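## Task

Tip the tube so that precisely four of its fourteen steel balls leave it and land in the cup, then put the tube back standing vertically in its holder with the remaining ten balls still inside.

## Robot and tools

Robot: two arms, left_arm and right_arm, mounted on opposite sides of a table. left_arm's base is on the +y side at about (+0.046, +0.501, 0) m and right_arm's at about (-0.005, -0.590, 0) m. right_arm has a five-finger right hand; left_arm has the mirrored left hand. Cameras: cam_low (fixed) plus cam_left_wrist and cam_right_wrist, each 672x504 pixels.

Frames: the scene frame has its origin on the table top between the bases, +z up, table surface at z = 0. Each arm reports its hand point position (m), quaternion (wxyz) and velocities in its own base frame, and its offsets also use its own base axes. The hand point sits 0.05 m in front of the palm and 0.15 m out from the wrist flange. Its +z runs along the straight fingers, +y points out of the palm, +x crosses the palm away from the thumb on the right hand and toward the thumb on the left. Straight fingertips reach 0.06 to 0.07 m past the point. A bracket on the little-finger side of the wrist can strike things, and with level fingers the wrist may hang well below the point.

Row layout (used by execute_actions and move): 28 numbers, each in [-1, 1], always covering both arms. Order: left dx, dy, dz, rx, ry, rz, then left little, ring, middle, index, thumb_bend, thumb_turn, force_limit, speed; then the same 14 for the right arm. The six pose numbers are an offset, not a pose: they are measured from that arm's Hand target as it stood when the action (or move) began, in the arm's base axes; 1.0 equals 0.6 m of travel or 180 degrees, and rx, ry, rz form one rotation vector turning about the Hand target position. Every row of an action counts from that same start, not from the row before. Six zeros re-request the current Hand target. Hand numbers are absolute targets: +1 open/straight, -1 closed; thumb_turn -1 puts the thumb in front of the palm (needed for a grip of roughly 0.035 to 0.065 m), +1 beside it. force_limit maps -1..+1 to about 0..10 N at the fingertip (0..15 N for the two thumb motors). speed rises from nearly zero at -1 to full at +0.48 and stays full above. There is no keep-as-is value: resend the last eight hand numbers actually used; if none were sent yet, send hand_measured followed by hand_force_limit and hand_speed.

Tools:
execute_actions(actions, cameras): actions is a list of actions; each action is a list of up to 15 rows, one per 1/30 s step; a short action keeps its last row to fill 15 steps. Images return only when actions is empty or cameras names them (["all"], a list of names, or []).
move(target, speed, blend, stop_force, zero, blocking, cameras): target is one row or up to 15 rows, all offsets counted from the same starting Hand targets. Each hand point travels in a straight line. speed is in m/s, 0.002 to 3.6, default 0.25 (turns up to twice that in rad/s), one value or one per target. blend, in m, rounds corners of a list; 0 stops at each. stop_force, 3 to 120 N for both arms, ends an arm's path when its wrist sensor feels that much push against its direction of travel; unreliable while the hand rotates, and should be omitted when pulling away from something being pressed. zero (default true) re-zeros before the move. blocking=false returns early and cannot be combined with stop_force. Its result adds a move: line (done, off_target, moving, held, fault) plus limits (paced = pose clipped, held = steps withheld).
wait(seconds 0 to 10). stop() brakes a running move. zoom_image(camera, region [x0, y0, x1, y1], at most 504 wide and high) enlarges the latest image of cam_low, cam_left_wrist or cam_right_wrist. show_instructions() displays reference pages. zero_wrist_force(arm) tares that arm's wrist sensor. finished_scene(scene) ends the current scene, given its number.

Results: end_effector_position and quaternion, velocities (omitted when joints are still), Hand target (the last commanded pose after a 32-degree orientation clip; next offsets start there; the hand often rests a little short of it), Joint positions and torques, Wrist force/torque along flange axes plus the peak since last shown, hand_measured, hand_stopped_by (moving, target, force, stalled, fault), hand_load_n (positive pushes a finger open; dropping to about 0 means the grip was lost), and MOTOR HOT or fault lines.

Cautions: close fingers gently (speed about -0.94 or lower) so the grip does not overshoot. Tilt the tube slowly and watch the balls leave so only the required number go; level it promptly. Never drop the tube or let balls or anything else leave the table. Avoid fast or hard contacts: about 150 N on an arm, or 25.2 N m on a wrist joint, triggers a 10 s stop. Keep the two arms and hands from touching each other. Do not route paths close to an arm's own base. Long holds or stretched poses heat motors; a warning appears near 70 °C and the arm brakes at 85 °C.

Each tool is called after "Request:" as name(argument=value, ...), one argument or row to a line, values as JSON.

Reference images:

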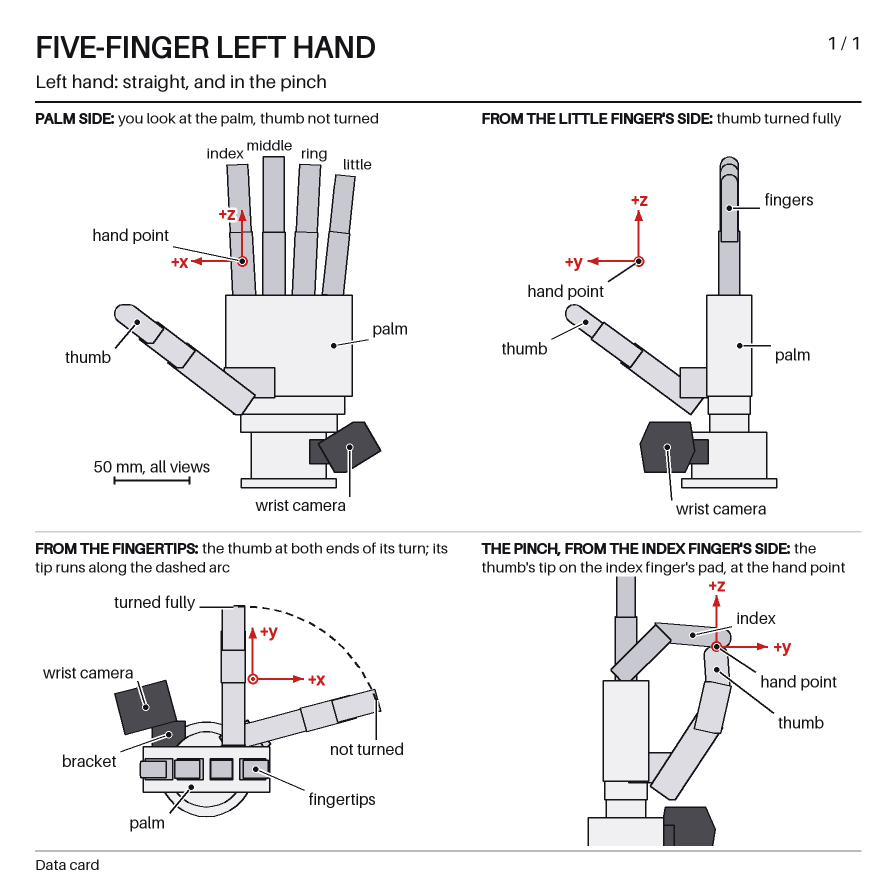

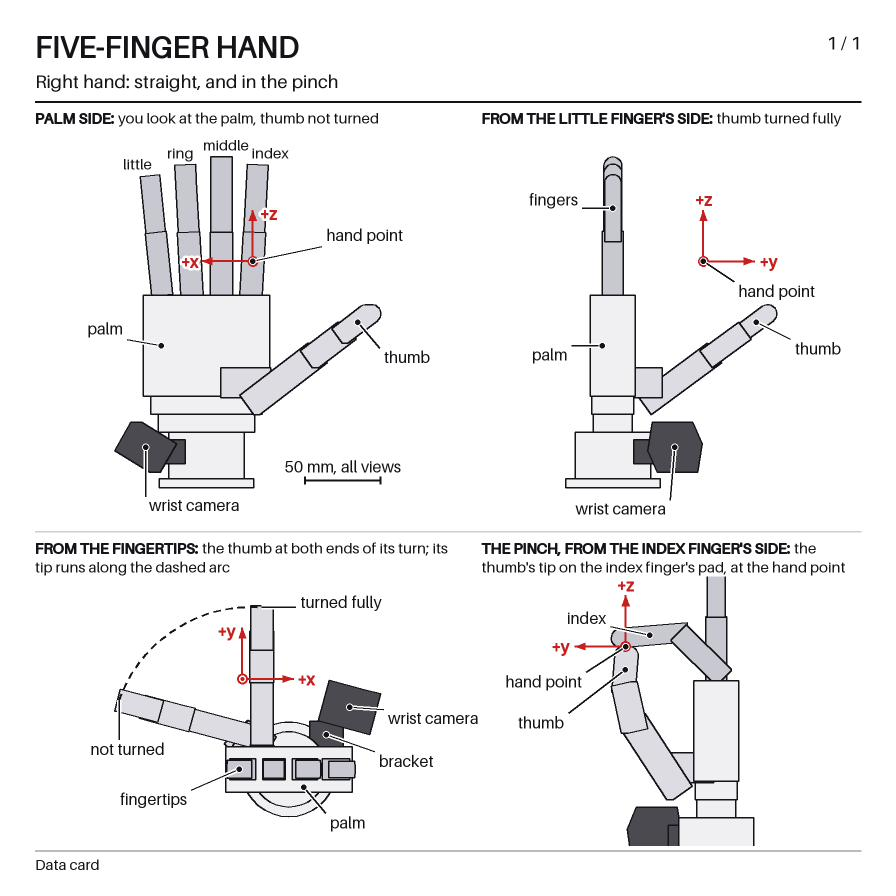

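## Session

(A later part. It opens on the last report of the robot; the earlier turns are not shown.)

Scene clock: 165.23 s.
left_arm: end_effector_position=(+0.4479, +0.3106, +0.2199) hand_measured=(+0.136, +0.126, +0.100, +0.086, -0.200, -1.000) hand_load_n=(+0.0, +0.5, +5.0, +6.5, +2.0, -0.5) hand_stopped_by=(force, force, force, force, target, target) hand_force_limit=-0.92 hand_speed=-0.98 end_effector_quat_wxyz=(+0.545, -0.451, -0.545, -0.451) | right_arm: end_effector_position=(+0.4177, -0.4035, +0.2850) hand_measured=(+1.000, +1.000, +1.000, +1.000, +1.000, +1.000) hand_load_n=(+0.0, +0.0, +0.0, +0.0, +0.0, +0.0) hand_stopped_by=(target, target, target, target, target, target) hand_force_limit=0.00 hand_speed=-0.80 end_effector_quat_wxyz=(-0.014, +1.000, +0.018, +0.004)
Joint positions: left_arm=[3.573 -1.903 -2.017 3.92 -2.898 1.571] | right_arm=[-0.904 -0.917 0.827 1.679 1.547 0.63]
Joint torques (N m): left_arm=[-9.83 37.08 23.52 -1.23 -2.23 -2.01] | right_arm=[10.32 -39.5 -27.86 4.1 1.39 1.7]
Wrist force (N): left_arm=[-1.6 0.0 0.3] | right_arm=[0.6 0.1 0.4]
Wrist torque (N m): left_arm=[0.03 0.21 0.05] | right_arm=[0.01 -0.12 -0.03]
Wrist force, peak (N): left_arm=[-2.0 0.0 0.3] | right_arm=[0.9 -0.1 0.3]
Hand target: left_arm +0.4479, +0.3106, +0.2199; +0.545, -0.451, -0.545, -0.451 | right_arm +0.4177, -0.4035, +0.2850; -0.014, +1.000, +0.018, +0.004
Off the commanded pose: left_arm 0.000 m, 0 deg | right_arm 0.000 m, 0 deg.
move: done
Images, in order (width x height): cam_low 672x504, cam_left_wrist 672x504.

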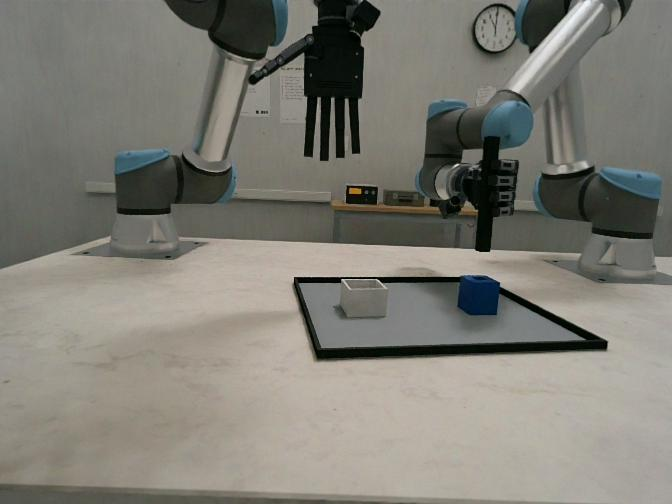

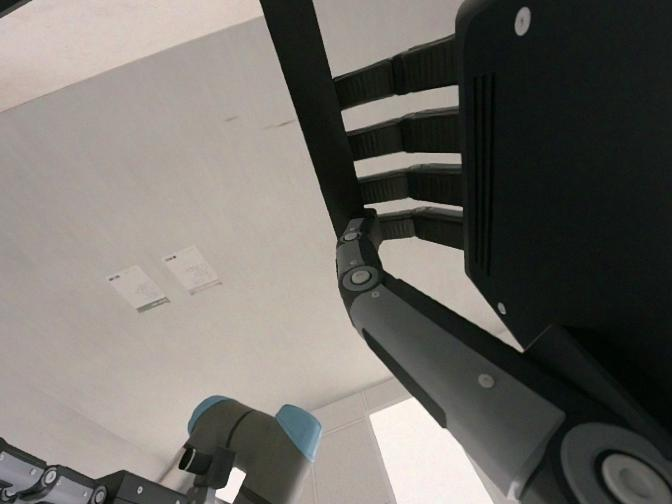

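Request:
move(
  target=[0.1238,0.0002,0.05,0,0,-0.472,0.1,0.1,-0.25,-0.25,-0.2,-1,-0.92,-0.985,0,0,0,0,0,0,1,1,1,1,1,1,0,-0.8],
  speed=0.18,
  cameras=["all"],
)

Scene clock: 178.03 s.
left_arm: end_effector_position=(+0.5221, +0.3107, +0.2499) hand_measured=(+0.136, +0.126, +0.100, +0.086, -0.200, -1.000) hand_load_n=(+0.0, +0.5, +4.5, +6.5, +1.5, -0.5) hand_stopped_by=(force, force, force, force, target, target) hand_force_limit=-0.92 hand_speed=-0.98 end_effector_quat_wxyz=(-0.097, +0.700, +0.097, +0.700) | right_arm: end_effector_position=(+0.4177, -0.4035, +0.2850) hand_measured=(+1.000, +1.000, +1.000, +1.000, +1.000, +1.000) hand_load_n=(+0.0, +0.0, +0.0, +0.0, +0.0, +0.0) hand_stopped_by=(target, target, target, target, target, target) hand_force_limit=0.00 hand_speed=-0.80 end_effector_quat_wxyz=(-0.014, +1.000, +0.018, +0.004)
Joint positions: left_arm=[4.329 -1.771 -2.097 3.867 -0.659 1.571] | right_arm=[-0.904 -0.917 0.827 1.679 1.547 0.63]
Joint torques (N m): left_arm=[9.71 18.38 25.03 -0.7 1.85 1.87] | right_arm=[10.56 -39.67 -26.25 4.1 1.34 1.38]
Wrist force (N): left_arm=[-1.9 -0.1 0.2] | right_arm=[0.7 0.3 0.2]
Wrist torque (N m): left_arm=[0.02 0.26 -0.15] | right_arm=[0.05 -0.13 -0.03]
Wrist force, peak (N): left_arm=[-2.2 -0.1 0.2] | right_arm=[0.7 0.1 0.7]
Hand target: left_arm +0.5221, +0.3107, +0.2499; -0.097, +0.700, +0.097, +0.700 | right_arm +0.4177, -0.4035, +0.2850; -0.014, +1.000, +0.018, +0.004
Off the commanded pose: left_arm 0.000 m, 0 deg | right_arm 0.000 m, 0 deg.
move: done

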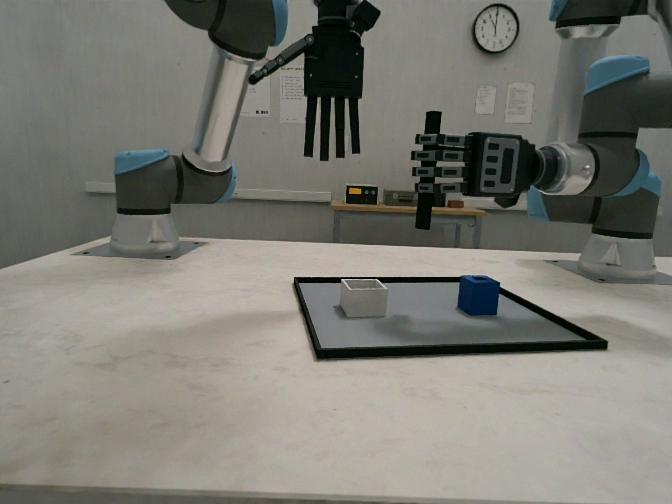

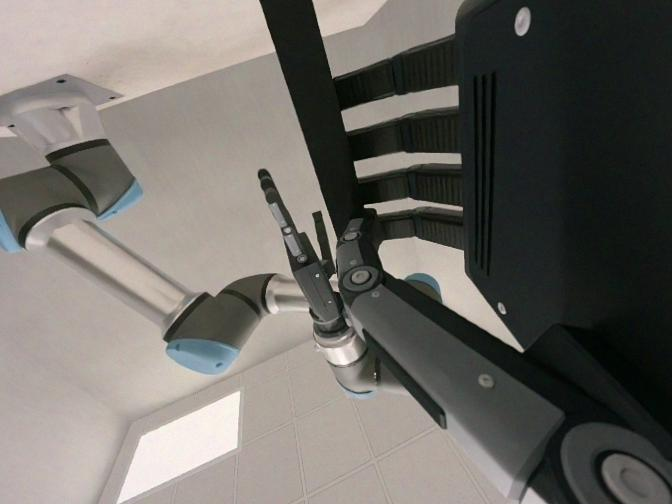

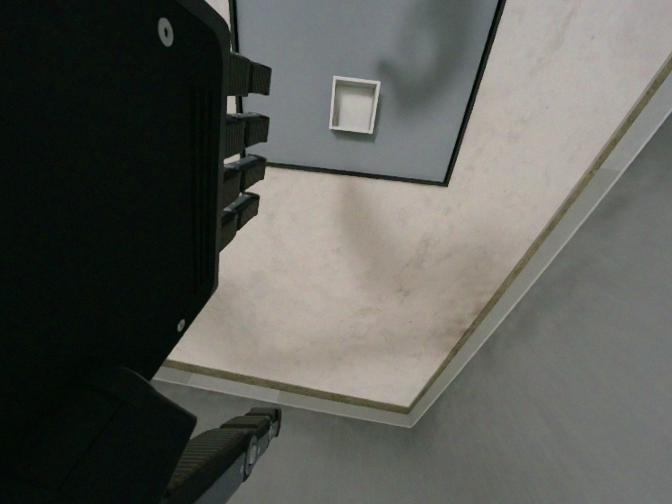

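Request:
move(
  target=[0.0496,-0.0120,-0.05,-0.1130,0.4010,0,0.1,0.1,-0.25,-0.25,-0.2,-1,-0.92,-0.985,0,0,0,0,0,0,1,1,1,1,1,1,0,-0.8],
  speed=0.18,
  cameras=["all"],
)

Scene clock: 185.23 s.
left_arm: end_effector_position=(+0.5519, +0.3035, +0.2199) hand_measured=(+0.136, +0.126, +0.100, +0.086, -0.200, -1.000) hand_load_n=(+0.5, +1.0, +5.0, +6.0, +2.5, +0.0) hand_stopped_by=(force, force, force, force, target, target) hand_force_limit=-0.92 hand_speed=-0.98 end_effector_quat_wxyz=(-0.018, +0.982, +0.136, +0.129) | right_arm: end_effector_position=(+0.4177, -0.4035, +0.2850) hand_measured=(+1.000, +1.000, +1.000, +1.000, +1.000, +1.000) hand_load_n=(+0.0, +0.0, +0.0, +0.0, +0.0, +0.0) hand_stopped_by=(target, target, target, target, target, target) hand_force_limit=0.00 hand_speed=-0.80 end_effector_quat_wxyz=(-0.014, +1.000, +0.018, +0.004)
Joint positions: left_arm=[4.03 -2.192 -1.034 1.872 -1.422 2.168] | right_arm=[-0.904 -0.917 0.827 1.679 1.547 0.63]
Joint torques (N m): left_arm=[-10.15 38.57 26.15 -3.7 -2.02 -1.96] | right_arm=[10.61 -39.97 -26.83 3.88 1.08 1.13]
Wrist force (N): left_arm=[-0.6 -0.5 0.9] | right_arm=[0.6 0.0 0.4]
Wrist torque (N m): left_arm=[-0.06 0.14 0.13] | right_arm=[-0.01 -0.12 -0.05]
Wrist force, peak (N): left_arm=[-2.2 0.0 0.3] | right_arm=[1.0 0.1 0.3]
Hand target: left_arm +0.5519, +0.3035, +0.2199; -0.018, +0.982, +0.136, +0.129 | right_arm +0.4177, -0.4035, +0.2850; -0.014, +1.000, +0.018, +0.004
Off the commanded pose: left_arm 0.000 m, 0 deg | right_arm 0.000 m, 0 deg.
move: done

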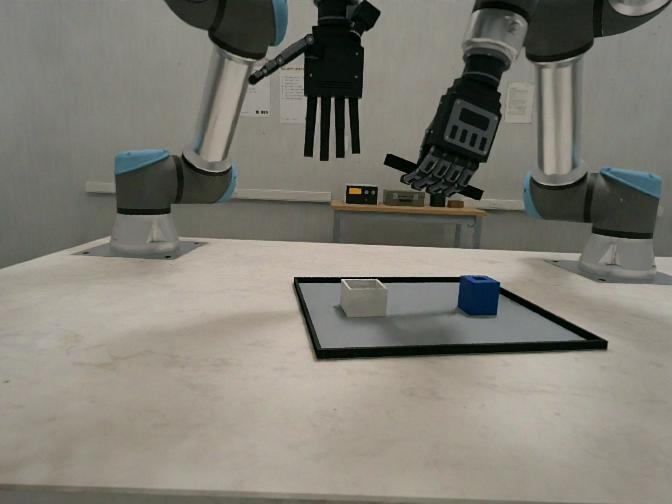

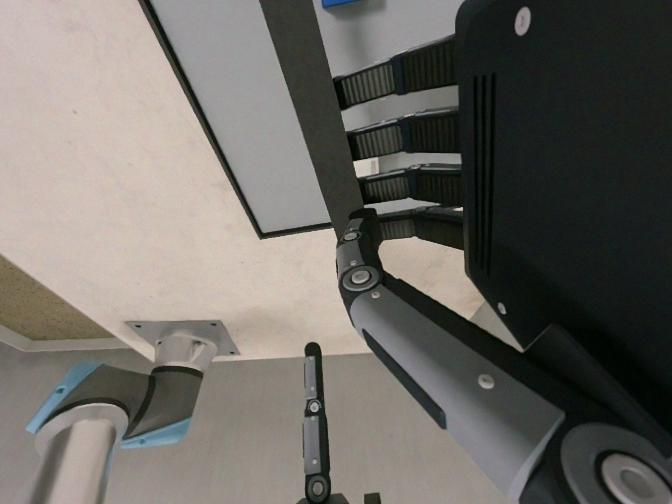

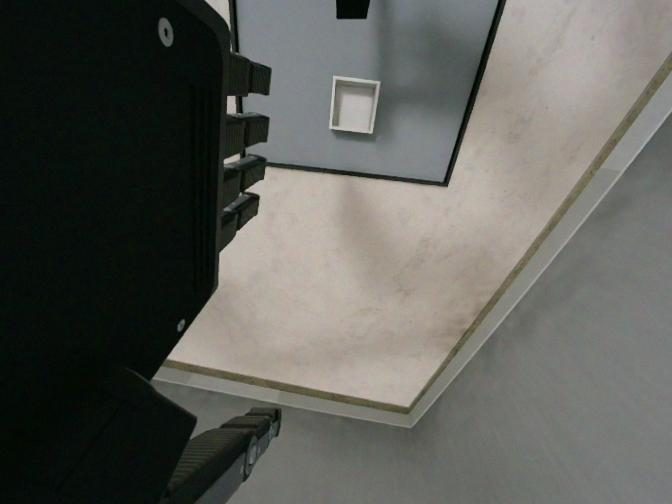

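Request:
move(
  target=[
    [0.025,-0.001,-0.1917,0,0,0,0.1,0.1,-0.25,-0.25,-0.2,-1,-0.92,-0.985,0,0,0,0,0,0,1,1,1,1,1,1,0,-0.8],
    [0.0098,-0.0053,-0.2117,-0.01506,0.05347,0,0.1,0.1,-0.25,-0.25,-0.2,-1,-0.92,-0.985,0,0,0,0,0,0,1,1,1,1,1,1,0,-0.8],
  ],
  speed=0.08,
  cameras=["all"],
)

Request:
zoom_image(
  camera="cam_right_wrist",
  region=[305, 35, 405, 155],
)

Scene clock: 192.73 s.
left_arm: end_effector_position=(+0.5578, +0.3004, +0.0929) hand_measured=(+0.136, +0.126, +0.100, +0.086, -0.200, -1.000) hand_load_n=(+0.5, +0.5, +5.0, +6.0, +2.0, +0.0) hand_stopped_by=(force, force, force, force, target, target) hand_force_limit=-0.92 hand_speed=-0.98 end_effector_quat_wxyz=(-0.007, +0.990, +0.137, +0.043) | right_arm: end_effector_position=(+0.4177, -0.4035, +0.2850) hand_measured=(+1.000, +1.000, +1.000, +1.000, +1.000, +1.000) hand_load_n=(-0.5, +0.0, +0.0, +0.0, +0.0, +0.0) hand_stopped_by=(target, target, target, target, target, target) hand_force_limit=0.00 hand_speed=-0.80 end_effector_quat_wxyz=(-0.014, +1.000, +0.018, +0.004)
Joint positions: left_arm=[3.977 -2.378 -1.046 1.928 -1.525 2.13] | right_arm=[-0.904 -0.917 0.827 1.679 1.547 0.63]
Joint torques (N m): left_arm=[-9.02 43.21 25.6 -3.84 -2.38 -1.88] | right_arm=[10.11 -38.64 -27.45 3.99 1.04 1.01]
Wrist force (N): left_arm=[-0.3 -0.3 1.0] | right_arm=[0.5 0.2 0.3]
Wrist torque (N m): left_arm=[-0.04 0.11 0.14] | right_arm=[0.03 -0.09 -0.04]
Wrist force, peak (N): left_arm=[-0.7 -0.4 1.7] | right_arm=[0.9 0.0 0.6]
Hand target: left_arm +0.5578, +0.3004, +0.0929; -0.007, +0.990, +0.137, +0.043 | right_arm +0.4177, -0.4035, +0.2850; -0.014, +1.000, +0.018, +0.004
Off the commanded pose: left_arm 0.000 m, 0 deg | right_arm 0.000 m, 0 deg.
move: done

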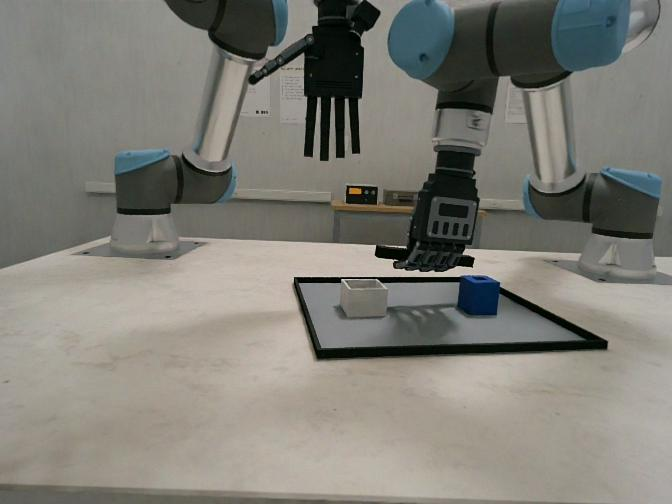

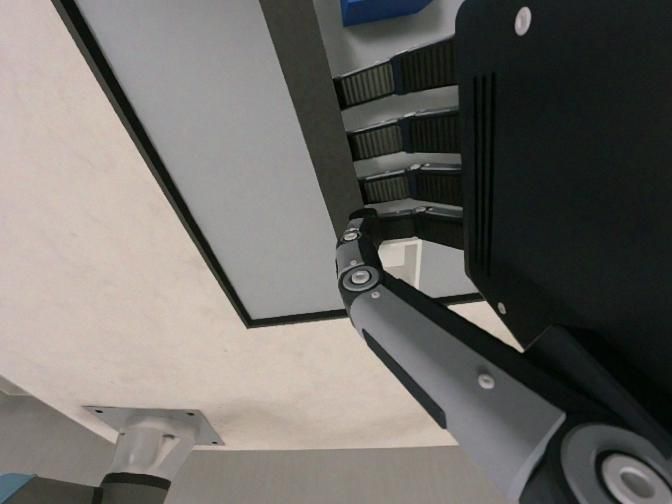

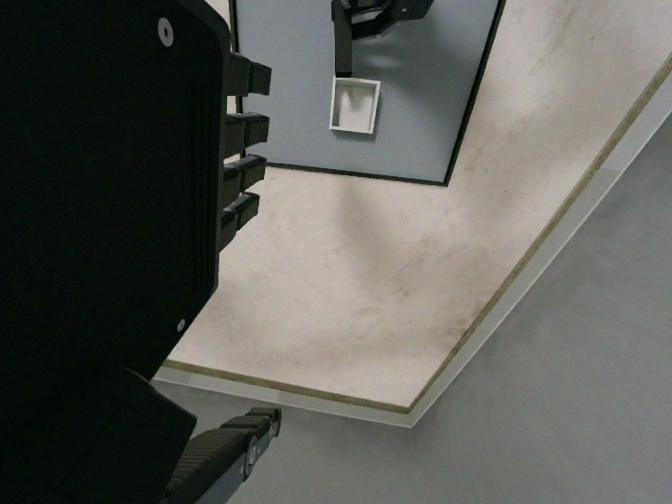

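Scaled by 4.200 from the camera's 672x504 image, which has a finer 960x720 frame.

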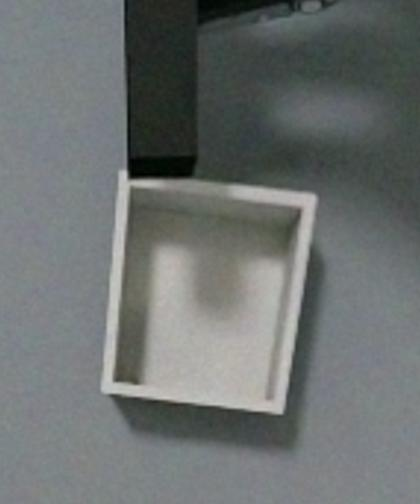

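Request:
move(
  target=[0.0036,0.0065,0,0,0,0,0.1,0.1,-0.25,-0.25,-0.2,-1,-0.92,-0.985,0,0,0,0,0,0,1,1,1,1,1,1,0,-0.8],
  speed=0.05,
  cameras=["all"],
)

Request:
zoom_image(
  camera="cam_right_wrist",
  region=[305, 35, 405, 155],
)

Request:
zoom_image(
  camera="cam_low",
  region=[320, 200, 520, 340],
)

Scene clock: 208.27 s.
left_arm: end_effector_position=(+0.5599, +0.3042, +0.0929) hand_measured=(+0.136, +0.126, +0.100, +0.086, -0.200, -1.000) hand_load_n=(+0.0, +1.0, +5.0, +6.5, +2.0, +0.0) hand_stopped_by=(force, force, force, force, target, target) hand_force_limit=-0.92 hand_speed=-0.98 end_effector_quat_wxyz=(-0.007, +0.990, +0.137, +0.043) | right_arm: end_effector_position=(+0.4177, -0.4035, +0.2850) hand_measured=(+1.000, +1.000, +1.000, +1.000, +1.000, +1.000) hand_load_n=(+0.0, +0.0, +0.0, +0.0, +0.0, +0.0) hand_stopped_by=(target, target, target, target, target, target) hand_force_limit=0.00 hand_speed=-0.80 end_effector_quat_wxyz=(-0.014, +1.000, +0.018, +0.004)
Joint positions: left_arm=[3.978 -2.389 -1.026 1.919 -1.525 2.131] | right_arm=[-0.904 -0.917 0.827 1.679 1.547 0.63]
Joint torques (N m): left_arm=[9.45 43.81 26.01 -4.09 1.56 1.85] | right_arm=[9.89 -40.07 -27.38 3.99 1 0.84]
Wrist force (N): left_arm=[-0.6 -0.2 1.1] | right_arm=[0.8 0.1 0.2]
Wrist torque (N m): left_arm=[-0.02 0.16 -0.08] | right_arm=[0.03 -0.15 -0.03]
Wrist force, peak (N): left_arm=[-0.5 -0.3 1.3] | right_arm=[0.8 0.1 0.6]
Hand target: left_arm +0.5599, +0.3043, +0.0929; -0.007, +0.990, +0.137, +0.043 | right_arm +0.4177, -0.4035, +0.2850; -0.014, +1.000, +0.018, +0.004
Off the commanded pose: left_arm 0.000 m, 0 deg | right_arm 0.000 m, 0 deg.
move: done

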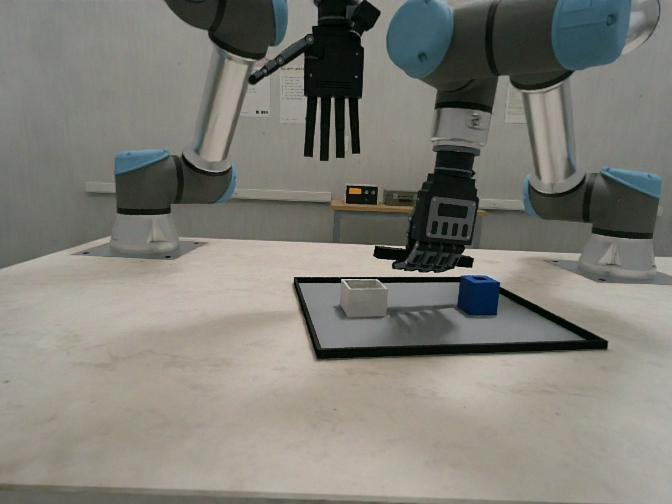

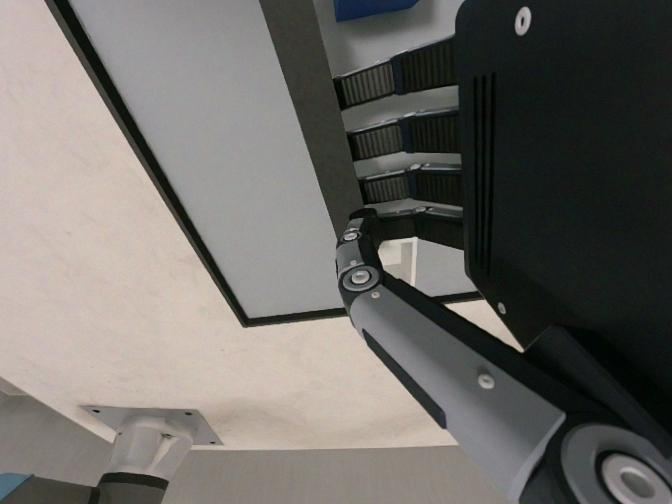

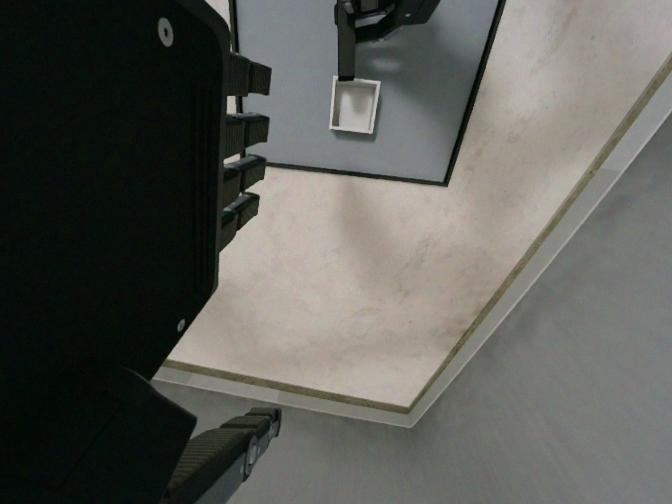

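Scaled by 4.200 from the camera's 672x504 image, which has a finer 960x720 frame.

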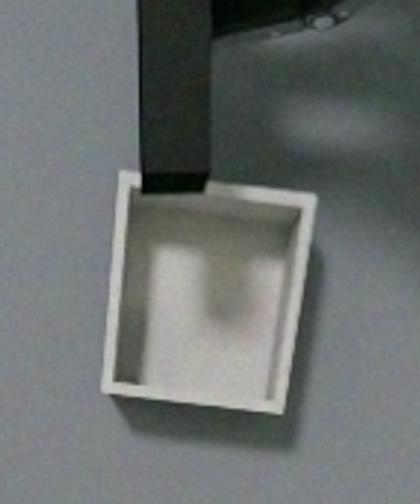

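Scaled by 2.520 from the camera's 672x504 image, which has a finer 960x720 frame.

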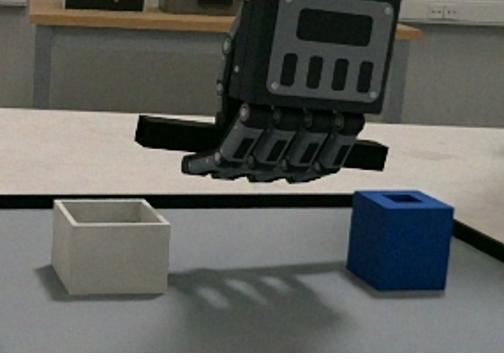

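Request:
execute_actions(
  actions=[
    [[0,0,0,-0.00452,0.01604,0,0.1,0.1,-0.25,-0.25,-0.2,-1,-0.92,-0.985,0,0,0,0,0,0,1,1,1,1,1,1,0,-0.8],[0,0,0,-0.0113,0.0401,0,0.1,0.1,-0.25,-0.25,-0.2,-1,-0.92,-0.985,0,0,0,0,0,0,1,1,1,1,1,1,0,-0.8],[0,0,0,-0.01506,0.05347,0,0.1,0.1,-0.25,-0.25,-0.2,-1,-0.92,-0.985,0,0,0,0,0,0,1,1,1,1,1,1,0,-0.8]],
    [[0,0,0,0.00452,-0.01604,0,0.1,0.1,-0.25,-0.25,-0.2,-1,-0.92,-0.985,0,0,0,0,0,0,1,1,1,1,1,1,0,-0.8],[0,0,0,0.0113,-0.0401,0,0.1,0.1,-0.25,-0.25,-0.2,-1,-0.92,-0.985,0,0,0,0,0,0,1,1,1,1,1,1,0,-0.8],[0,0,0,0.01506,-0.05347,0,0.1,0.1,-0.25,-0.25,-0.2,-1,-0.92,-0.985,0,0,0,0,0,0,1,1,1,1,1,1,0,-0.8]],
  ],
  cameras=["cam_right_wrist", "cam_low"],
)

Request:
zoom_image(
  camera="cam_right_wrist",
  region=[325, 65, 385, 140],
)

Scene clock: 217.07 s.
left_arm: end_effector_position=(+0.5599, +0.3043, +0.0929) hand_measured=(+0.136, +0.126, +0.100, +0.086, -0.200, -1.000) hand_load_n=(+0.5, +1.0, +5.0, +6.0, +2.5, +0.0) hand_stopped_by=(force, force, force, force, target, target) hand_force_limit=-0.92 hand_speed=-0.98 end_effector_quat_wxyz=(-0.007, +0.990, +0.137, +0.043) | right_arm: end_effector_position=(+0.4177, -0.4035, +0.2850) hand_measured=(+1.000, +1.000, +1.000, +1.000, +1.000, +1.000) hand_load_n=(+0.0, +0.0, +0.0, +0.0, +0.0, +0.0) hand_stopped_by=(target, target, target, target, target, target) hand_force_limit=0.00 hand_speed=-0.80 end_effector_quat_wxyz=(-0.014, +1.000, +0.018, +0.004)
Joint positions: left_arm=[3.978 -2.389 -1.026 1.919 -1.525 2.131] | right_arm=[-0.904 -0.917 0.827 1.679 1.547 0.63]
Joint torques (N m): left_arm=[9.87 59.84 8.92 -0.54 1.89 1.95] | right_arm=[11.23 -39.48 -26.94 4.08 0.77 0.73]
Wrist force (N): left_arm=[-0.4 -0.2 0.9] | right_arm=[0.7 -0.1 0.2]
Wrist torque (N m): left_arm=[-0.03 0.14 -0.08] | right_arm=[-0.01 -0.13 -0.04]
Wrist force, peak (N): left_arm=[0.9 0.2 2.0] | right_arm=[0.9 -0.1 0.6]
Hand target: left_arm +0.5599, +0.3043, +0.0929; -0.007, +0.990, +0.137, +0.043 | right_arm +0.4177, -0.4035, +0.2850; -0.014, +1.000, +0.018, +0.004
Off the commanded pose: left_arm 0.000 m, 0 deg | right_arm 0.000 m, 0 deg.
Step readings (end_effector_position of left_arm | right_arm):
0: (+0.5599, +0.3043, +0.0929) | (+0.4177, -0.4035, +0.2850)
1: (+0.5599, +0.3042, +0.0929) | (+0.4177, -0.4035, +0.2850)
2: (+0.5600, +0.3042, +0.0924) | (+0.4177, -0.4035, +0.2850)
4: (+0.5601, +0.3037, +0.0906) | (+0.4177, -0.4035, +0.2850)
8: (+0.5594, +0.3037, +0.0922) | (+0.4177, -0.4035, +0.2850)
15: (+0.5598, +0.3042, +0.0929) | (+0.4177, -0.4035, +0.2850)
16: (+0.5599, +0.3042, +0.0929) | (+0.4177, -0.4035, +0.2850)
17: (+0.5599, +0.3043, +0.0937) | (+0.4177, -0.4035, +0.2850)
19: (+0.5598, +0.3047, +0.0959) | (+0.4177, -0.4035, +0.2850)
23: (+0.5595, +0.3039, +0.0943) | (+0.4177, -0.4035, +0.2850)
30: (+0.5599, +0.3042, +0.0930) | (+0.4177, -0.4035, +0.2850)
Images, in order (width x height): cam_low 672x504, cam_right_wrist 672x504.

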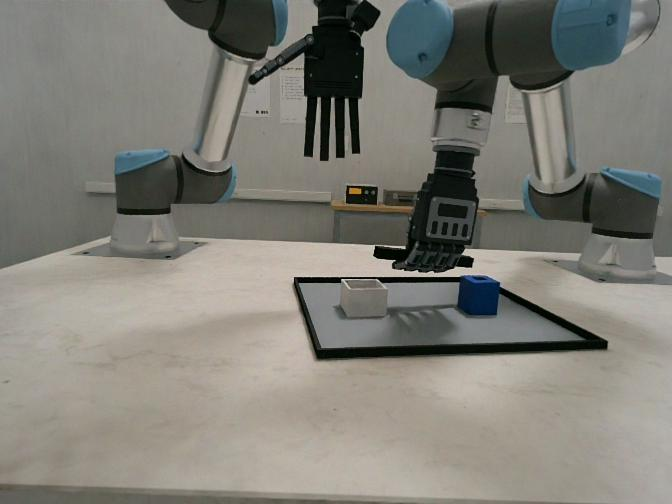

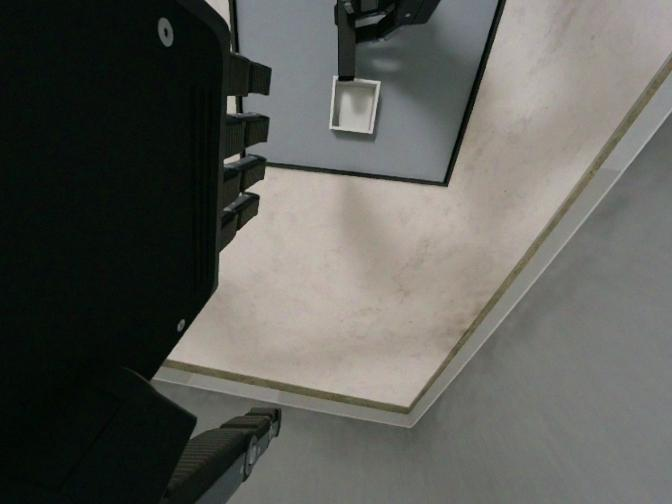

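Scaled by 6.720 from the camera's 672x504 image, which has a finer 960x720 frame.

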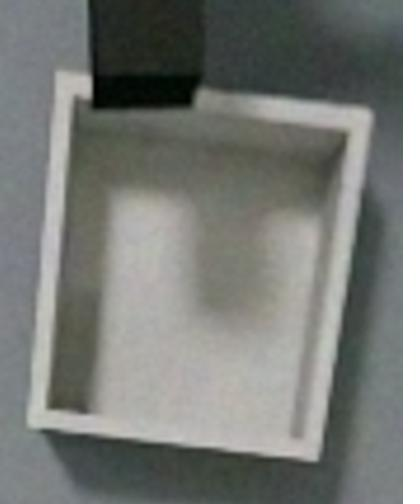

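Request:
execute_actions(
  actions=[
    [[0,0,0,-0.00506,0.01797,0,0.1,0.1,-0.25,-0.25,-0.2,-1,-0.92,-0.985,0,0,0,0,0,0,1,1,1,1,1,1,0,-0.8],[0,0,0,-0.01265,0.04492,0,0.1,0.1,-0.25,-0.25,-0.2,-1,-0.92,-0.985,0,0,0,0,0,0,1,1,1,1,1,1,0,-0.8],[0,0,0,-0.01687,0.05989,0,0.1,0.1,-0.25,-0.25,-0.2,-1,-0.92,-0.985,0,0,0,0,0,0,1,1,1,1,1,1,0,-0.8]],
    [[0,0,0,0.00506,-0.01797,0,0.1,0.1,-0.25,-0.25,-0.2,-1,-0.92,-0.985,0,0,0,0,0,0,1,1,1,1,1,1,0,-0.8],[0,0,0,0.01265,-0.04492,0,0.1,0.1,-0.25,-0.25,-0.2,-1,-0.92,-0.985,0,0,0,0,0,0,1,1,1,1,1,1,0,-0.8],[0,0,0,0.01687,-0.05989,0,0.1,0.1,-0.25,-0.25,-0.2,-1,-0.92,-0.985,0,0,0,0,0,0,1,1,1,1,1,1,0,-0.8]],
  ],
  cameras=["cam_right_wrist"],
)

Request:
zoom_image(
  camera="cam_right_wrist",
  region=[325, 65, 385, 140],
)

Scene clock: 225.63 s.
left_arm: end_effector_position=(+0.5599, +0.3043, +0.0929) hand_measured=(+0.136, +0.126, +0.100, +0.086, -0.200, -1.000) hand_load_n=(+0.5, +0.5, +5.0, +6.0, +2.0, +0.0) hand_stopped_by=(force, force, force, force, target, target) hand_force_limit=-0.92 hand_speed=-0.98 end_effector_quat_wxyz=(-0.007, +0.990, +0.137, +0.043) | right_arm: end_effector_position=(+0.4177, -0.4035, +0.2850) hand_measured=(+1.000, +1.000, +1.000, +1.000, +1.000, +1.000) hand_load_n=(+0.0, +0.0, +0.0, +0.0, +0.0, +0.0) hand_stopped_by=(target, target, target, target, target, target) hand_force_limit=0.00 hand_speed=-0.80 end_effector_quat_wxyz=(-0.014, +1.000, +0.018, +0.004)
Joint positions: left_arm=[3.978 -2.389 -1.026 1.919 -1.525 2.131] | right_arm=[-0.904 -0.917 0.827 1.679 1.547 0.63]
Joint torques (N m): left_arm=[9.25 58.57 8.09 -0.18 1.92 2.05] | right_arm=[10.44 -39.38 -26.72 4.05 0.84 0.61]
Wrist force (N): left_arm=[-0.5 0.1 1.0] | right_arm=[0.3 0.0 0.5]
Wrist torque (N m): left_arm=[0.01 0.15 -0.09] | right_arm=[-0.01 -0.08 -0.07]
Wrist force, peak (N): left_arm=[1.0 0.3 2.4] | right_arm=[0.9 0.3 0.5]
Hand target: left_arm +0.5599, +0.3043, +0.0929; -0.007, +0.990, +0.137, +0.043 | right_arm +0.4177, -0.4035, +0.2850; -0.014, +1.000, +0.018, +0.004
Off the commanded pose: left_arm 0.000 m, 0 deg | right_arm 0.000 m, 0 deg.
Step readings (end_effector_position of left_arm | right_arm):
0: (+0.5599, +0.3043, +0.0929) | (+0.4177, -0.4035, +0.2850)
1: (+0.5599, +0.3043, +0.0929) | (+0.4177, -0.4035, +0.2850)
2: (+0.5600, +0.3042, +0.0921) | (+0.4177, -0.4035, +0.2850)
4: (+0.5602, +0.3036, +0.0901) | (+0.4177, -0.4035, +0.2850)
8: (+0.5593, +0.3035, +0.0921) | (+0.4177, -0.4035, +0.2850)
15: (+0.5598, +0.3041, +0.0929) | (+0.4177, -0.4035, +0.2850)
16: (+0.5598, +0.3042, +0.0929) | (+0.4177, -0.4035, +0.2850)
17: (+0.5599, +0.3043, +0.0937) | (+0.4177, -0.4035, +0.2850)
19: (+0.5598, +0.3048, +0.0963) | (+0.4177, -0.4035, +0.2850)
23: (+0.5594, +0.3038, +0.0948) | (+0.4177, -0.4035, +0.2850)
30: (+0.5599, +0.3042, +0.0931) | (+0.4177, -0.4035, +0.2850)
Images, in order (width x height): cam_right_wrist 672x504.

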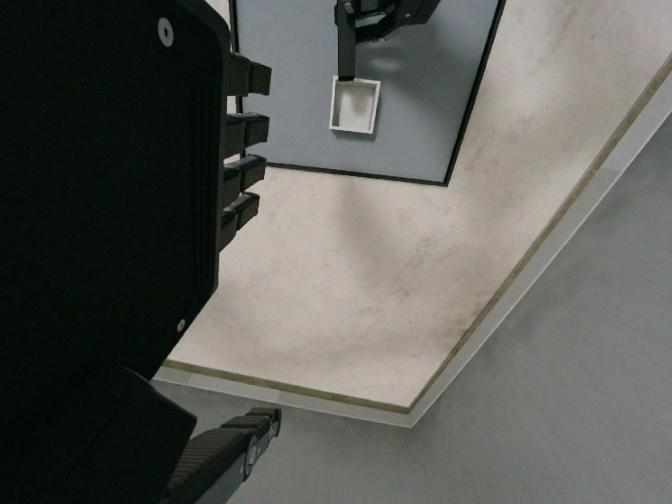

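Scaled by 6.720 from the camera's 672x504 image, which has a finer 960x720 frame.

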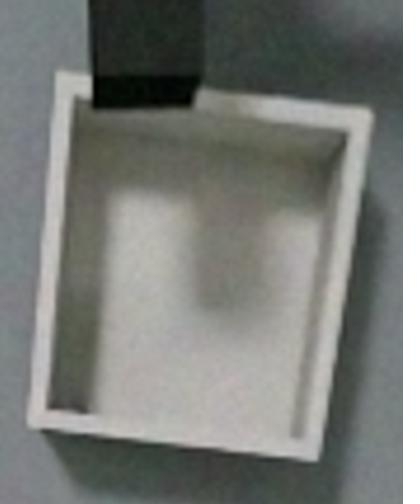

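Request:
execute_actions(
  actions=[
    [[0,0,0,-0.00529,0.01877,0,0.1,0.1,-0.25,-0.25,-0.2,-1,-0.92,-0.985,0,0,0,0,0,0,1,1,1,1,1,1,0,-0.8],[0,0,0,-0.01321,0.04692,0,0.1,0.1,-0.25,-0.25,-0.2,-1,-0.92,-0.985,0,0,0,0,0,0,1,1,1,1,1,1,0,-0.8],[0,0,0,-0.01762,0.06256,0,0.1,0.1,-0.25,-0.25,-0.2,-1,-0.92,-0.985,0,0,0,0,0,0,1,1,1,1,1,1,0,-0.8]],
    [[0,0,0,0.00529,-0.01877,0,0.1,0.1,-0.25,-0.25,-0.2,-1,-0.92,-0.985,0,0,0,0,0,0,1,1,1,1,1,1,0,-0.8],[0,0,0,0.01321,-0.04692,0,0.1,0.1,-0.25,-0.25,-0.2,-1,-0.92,-0.985,0,0,0,0,0,0,1,1,1,1,1,1,0,-0.8],[0,0,0,0.01762,-0.06256,0,0.1,0.1,-0.25,-0.25,-0.2,-1,-0.92,-0.985,0,0,0,0,0,0,1,1,1,1,1,1,0,-0.8]],
  ],
  cameras=["cam_right_wrist"],
)

Request:
zoom_image(
  camera="cam_right_wrist",
  region=[325, 65, 385, 140],
)

Scene clock: 231.47 s.
left_arm: end_effector_position=(+0.5599, +0.3043, +0.0929) hand_measured=(+0.136, +0.126, +0.100, +0.086, -0.200, -1.000) hand_load_n=(+0.5, +1.0, +5.5, +6.0, +2.0, +0.0) hand_stopped_by=(force, force, force, force, target, target) hand_force_limit=-0.92 hand_speed=-0.98 end_effector_quat_wxyz=(-0.007, +0.990, +0.137, +0.043) | right_arm: end_effector_position=(+0.4177, -0.4035, +0.2850) hand_measured=(+1.000, +1.000, +1.000, +1.000, +1.000, +1.000) hand_load_n=(+0.0, +0.0, +0.0, +0.0, +0.0, +0.0) hand_stopped_by=(target, target, target, target, target, target) hand_force_limit=0.00 hand_speed=-0.80 end_effector_quat_wxyz=(-0.014, +1.000, +0.018, +0.004)
Joint positions: left_arm=[3.978 -2.389 -1.026 1.919 -1.525 2.131] | right_arm=[-0.904 -0.917 0.827 1.679 1.547 0.63]
Joint torques (N m): left_arm=[9.37 59.86 7.72 -0.36 2.27 1.89] | right_arm=[10.27 -39.99 -26.69 3.95 0.89 0.4]
Wrist force (N): left_arm=[-0.4 -0.2 0.9] | right_arm=[0.5 0.1 0.3]
Wrist torque (N m): left_arm=[-0.02 0.12 -0.07] | right_arm=[0.02 -0.10 -0.05]
Wrist force, peak (N): left_arm=[0.1 -0.1 2.7] | right_arm=[0.7 0.3 0.7]
Hand target: left_arm +0.5599, +0.3043, +0.0929; -0.007, +0.990, +0.137, +0.043 | right_arm +0.4177, -0.4035, +0.2850; -0.014, +1.000, +0.018, +0.004
Off the commanded pose: left_arm 0.000 m, 0 deg | right_arm 0.000 m, 0 deg.
Step readings (end_effector_position of left_arm | right_arm):
0: (+0.5599, +0.3043, +0.0929) | (+0.4177, -0.4035, +0.2850)
1: (+0.5599, +0.3043, +0.0929) | (+0.4177, -0.4035, +0.2850)
2: (+0.5600, +0.3042, +0.0922) | (+0.4177, -0.4035, +0.2850)
4: (+0.5602, +0.3036, +0.0900) | (+0.4177, -0.4035, +0.2850)
8: (+0.5593, +0.3035, +0.0920) | (+0.4177, -0.4035, +0.2850)
15: (+0.5598, +0.3041, +0.0929) | (+0.4177, -0.4035, +0.2850)
16: (+0.5598, +0.3042, +0.0929) | (+0.4177, -0.4035, +0.2850)
17: (+0.5599, +0.3044, +0.0939) | (+0.4177, -0.4035, +0.2850)
19: (+0.5598, +0.3048, +0.0967) | (+0.4177, -0.4035, +0.2850)
23: (+0.5593, +0.3038, +0.0949) | (+0.4177, -0.4035, +0.2850)
30: (+0.5599, +0.3042, +0.0931) | (+0.4177, -0.4035, +0.2850)
Images, in order (width x height): cam_right_wrist 672x504.

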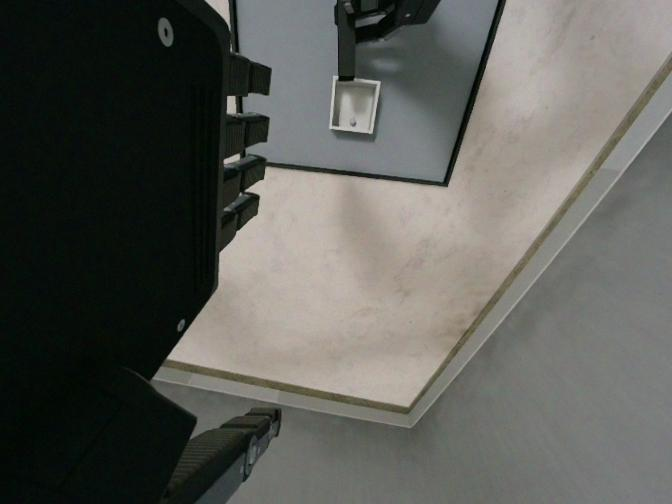

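Scaled by 6.720 from the camera's 672x504 image, which has a finer 960x720 frame.

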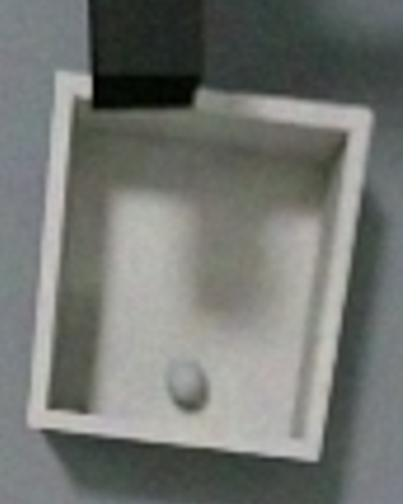

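Request:
execute_actions(
  actions=[
    [[0,0,0,-0.00538,0.01909,0,0.1,0.1,-0.25,-0.25,-0.2,-1,-0.92,-0.985,0,0,0,0,0,0,1,1,1,1,1,1,0,-0.8],[0,0,0,-0.01344,0.04772,0,0.1,0.1,-0.25,-0.25,-0.2,-1,-0.92,-0.985,0,0,0,0,0,0,1,1,1,1,1,1,0,-0.8],[0,0,0,-0.01792,0.06363,0,0.1,0.1,-0.25,-0.25,-0.2,-1,-0.92,-0.985,0,0,0,0,0,0,1,1,1,1,1,1,0,-0.8]],
    [[0,0,0,0.00538,-0.01909,0,0.1,0.1,-0.25,-0.25,-0.2,-1,-0.92,-0.985,0,0,0,0,0,0,1,1,1,1,1,1,0,-0.8],[0,0,0,0.01344,-0.04772,0,0.1,0.1,-0.25,-0.25,-0.2,-1,-0.92,-0.985,0,0,0,0,0,0,1,1,1,1,1,1,0,-0.8],[0,0,0,0.01792,-0.06363,0,0.1,0.1,-0.25,-0.25,-0.2,-1,-0.92,-0.985,0,0,0,0,0,0,1,1,1,1,1,1,0,-0.8]],
  ],
  cameras=["cam_right_wrist"],
)

Request:
zoom_image(
  camera="cam_right_wrist",
  region=[325, 65, 385, 140],
)

Scene clock: 238.20 s.
left_arm: end_effector_position=(+0.5599, +0.3043, +0.0929) hand_measured=(+0.136, +0.126, +0.100, +0.086, -0.200, -1.000) hand_load_n=(+0.5, +1.0, +5.0, +6.0, +2.0, +0.0) hand_stopped_by=(force, force, force, force, target, target) hand_force_limit=-0.92 hand_speed=-0.98 end_effector_quat_wxyz=(-0.007, +0.990, +0.137, +0.043) | right_arm: end_effector_position=(+0.4177, -0.4035, +0.2850) hand_measured=(+1.000, +1.000, +1.000, +1.000, +1.000, +1.000) hand_load_n=(+0.0, +0.0, +0.0, +0.0, +0.0, -0.5) hand_stopped_by=(target, target, target, target, target, target) hand_force_limit=0.00 hand_speed=-0.80 end_effector_quat_wxyz=(-0.014, +1.000, +0.018, +0.004)
Joint positions: left_arm=[3.978 -2.389 -1.026 1.919 -1.525 2.131] | right_arm=[-0.904 -0.917 0.827 1.679 1.547 0.63]
Joint torques (N m): left_arm=[9.22 60.37 8.58 -0.26 1.92 1.9] | right_arm=[9.95 -39.95 -26.98 4.02 0.65 0.49]
Wrist force (N): left_arm=[-0.2 -0.1 0.8] | right_arm=[0.7 0.2 0.2]
Wrist torque (N m): left_arm=[0.00 0.09 -0.06] | right_arm=[0.04 -0.13 -0.03]
Wrist force, peak (N): left_arm=[1.0 0.4 2.3] | right_arm=[0.8 0.1 0.8]
Hand target: left_arm +0.5599, +0.3043, +0.0929; -0.007, +0.990, +0.137, +0.043 | right_arm +0.4177, -0.4035, +0.2850; -0.014, +1.000, +0.018, +0.004
Off the commanded pose: left_arm 0.000 m, 0 deg | right_arm 0.000 m, 0 deg.
Step readings (end_effector_position of left_arm | right_arm):
0: (+0.5599, +0.3043, +0.0929) | (+0.4177, -0.4035, +0.2850)
1: (+0.5599, +0.3043, +0.0929) | (+0.4177, -0.4035, +0.2850)
2: (+0.5600, +0.3041, +0.0921) | (+0.4177, -0.4035, +0.2850)
4: (+0.5602, +0.3035, +0.0898) | (+0.4177, -0.4035, +0.2850)
8: (+0.5593, +0.3035, +0.0920) | (+0.4177, -0.4035, +0.2850)
15: (+0.5598, +0.3041, +0.0929) | (+0.4177, -0.4035, +0.2850)
16: (+0.5598, +0.3042, +0.0929) | (+0.4177, -0.4035, +0.2850)
17: (+0.5599, +0.3043, +0.0937) | (+0.4177, -0.4035, +0.2850)
19: (+0.5598, +0.3049, +0.0967) | (+0.4177, -0.4035, +0.2850)
23: (+0.5593, +0.3037, +0.0950) | (+0.4177, -0.4035, +0.2850)
30: (+0.5599, +0.3042, +0.0931) | (+0.4177, -0.4035, +0.2850)
Images, in order (width x height): cam_right_wrist 672x504.

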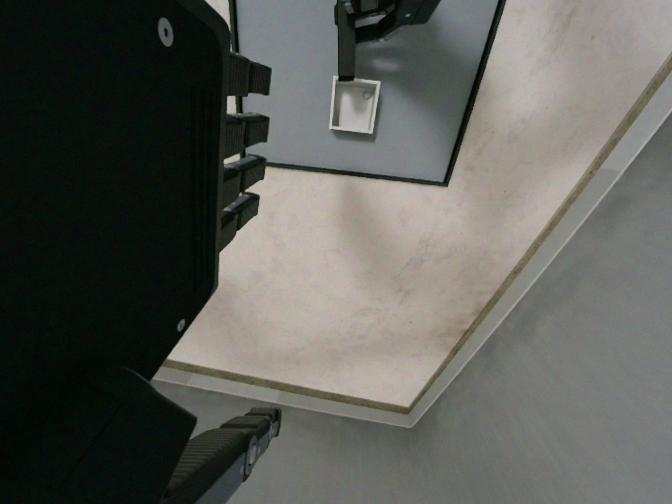

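Scaled by 6.720 from the camera's 672x504 image, which has a finer 960x720 frame.

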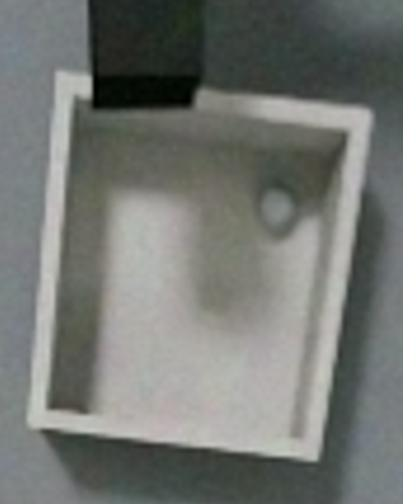

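Request:
wait(
  seconds=1,
  cameras=["cam_right_wrist"],
)

Request:
zoom_image(
  camera="cam_right_wrist",
  region=[325, 65, 385, 140],
)

Scene clock: 250.43 s.
left_arm: end_effector_position=(+0.5599, +0.3043, +0.0929) hand_measured=(+0.136, +0.126, +0.100, +0.086, -0.200, -1.000) hand_load_n=(+0.5, +1.0, +5.0, +6.0, +2.5, +0.0) hand_stopped_by=(force, force, force, force, target, target) hand_force_limit=-0.92 hand_speed=-0.98 end_effector_quat_wxyz=(-0.007, +0.990, +0.137, +0.043) | right_arm: end_effector_position=(+0.4177, -0.4035, +0.2850) hand_measured=(+1.000, +1.000, +1.000, +1.000, +1.000, +1.000) hand_load_n=(+0.0, +0.0, +0.0, +0.0, +0.0, +0.0) hand_stopped_by=(target, target, target, target, target, target) hand_force_limit=0.00 hand_speed=-0.80 end_effector_quat_wxyz=(-0.014, +1.000, +0.018, +0.004)
Joint positions: left_arm=[3.978 -2.389 -1.026 1.919 -1.525 2.131] | right_arm=[-0.904 -0.917 0.827 1.679 1.547 0.63]
Joint torques (N m): left_arm=[9.29 59.81 8.83 -0.4 1.93 -1.17] | right_arm=[10.41 -38.64 -26.31 3.95 0.76 0.33]
Wrist force (N): left_arm=[-0.4 -0.2 0.8] | right_arm=[0.6 0.0 0.2]
Wrist torque (N m): left_arm=[0.00 0.13 -0.08] | right_arm=[0.00 -0.12 -0.04]
Wrist force, peak (N): left_arm=[-0.6 -0.4 1.2] | right_arm=[0.9 0.3 0.6]
Hand target: left_arm +0.5599, +0.3043, +0.0929; -0.007, +0.990, +0.137, +0.043 | right_arm +0.4177, -0.4035, +0.2850; -0.014, +1.000, +0.018, +0.004
Off the commanded pose: left_arm 0.000 m, 0 deg | right_arm 0.000 m, 0 deg.
wait: 1.00 s; at rest from the start
Images, in order (width x height): cam_right_wrist 672x504.

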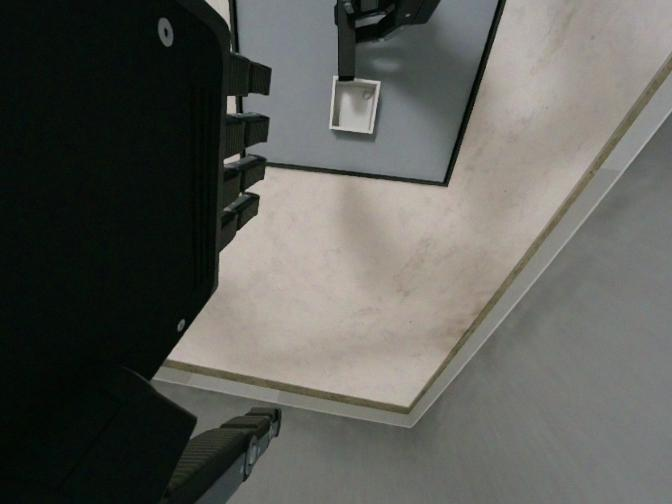

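Scaled by 6.720 from the camera's 672x504 image, which has a finer 960x720 frame.

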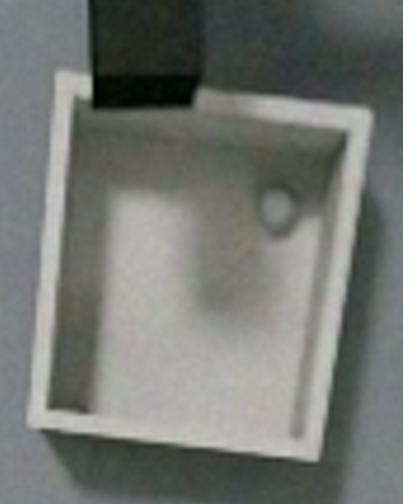

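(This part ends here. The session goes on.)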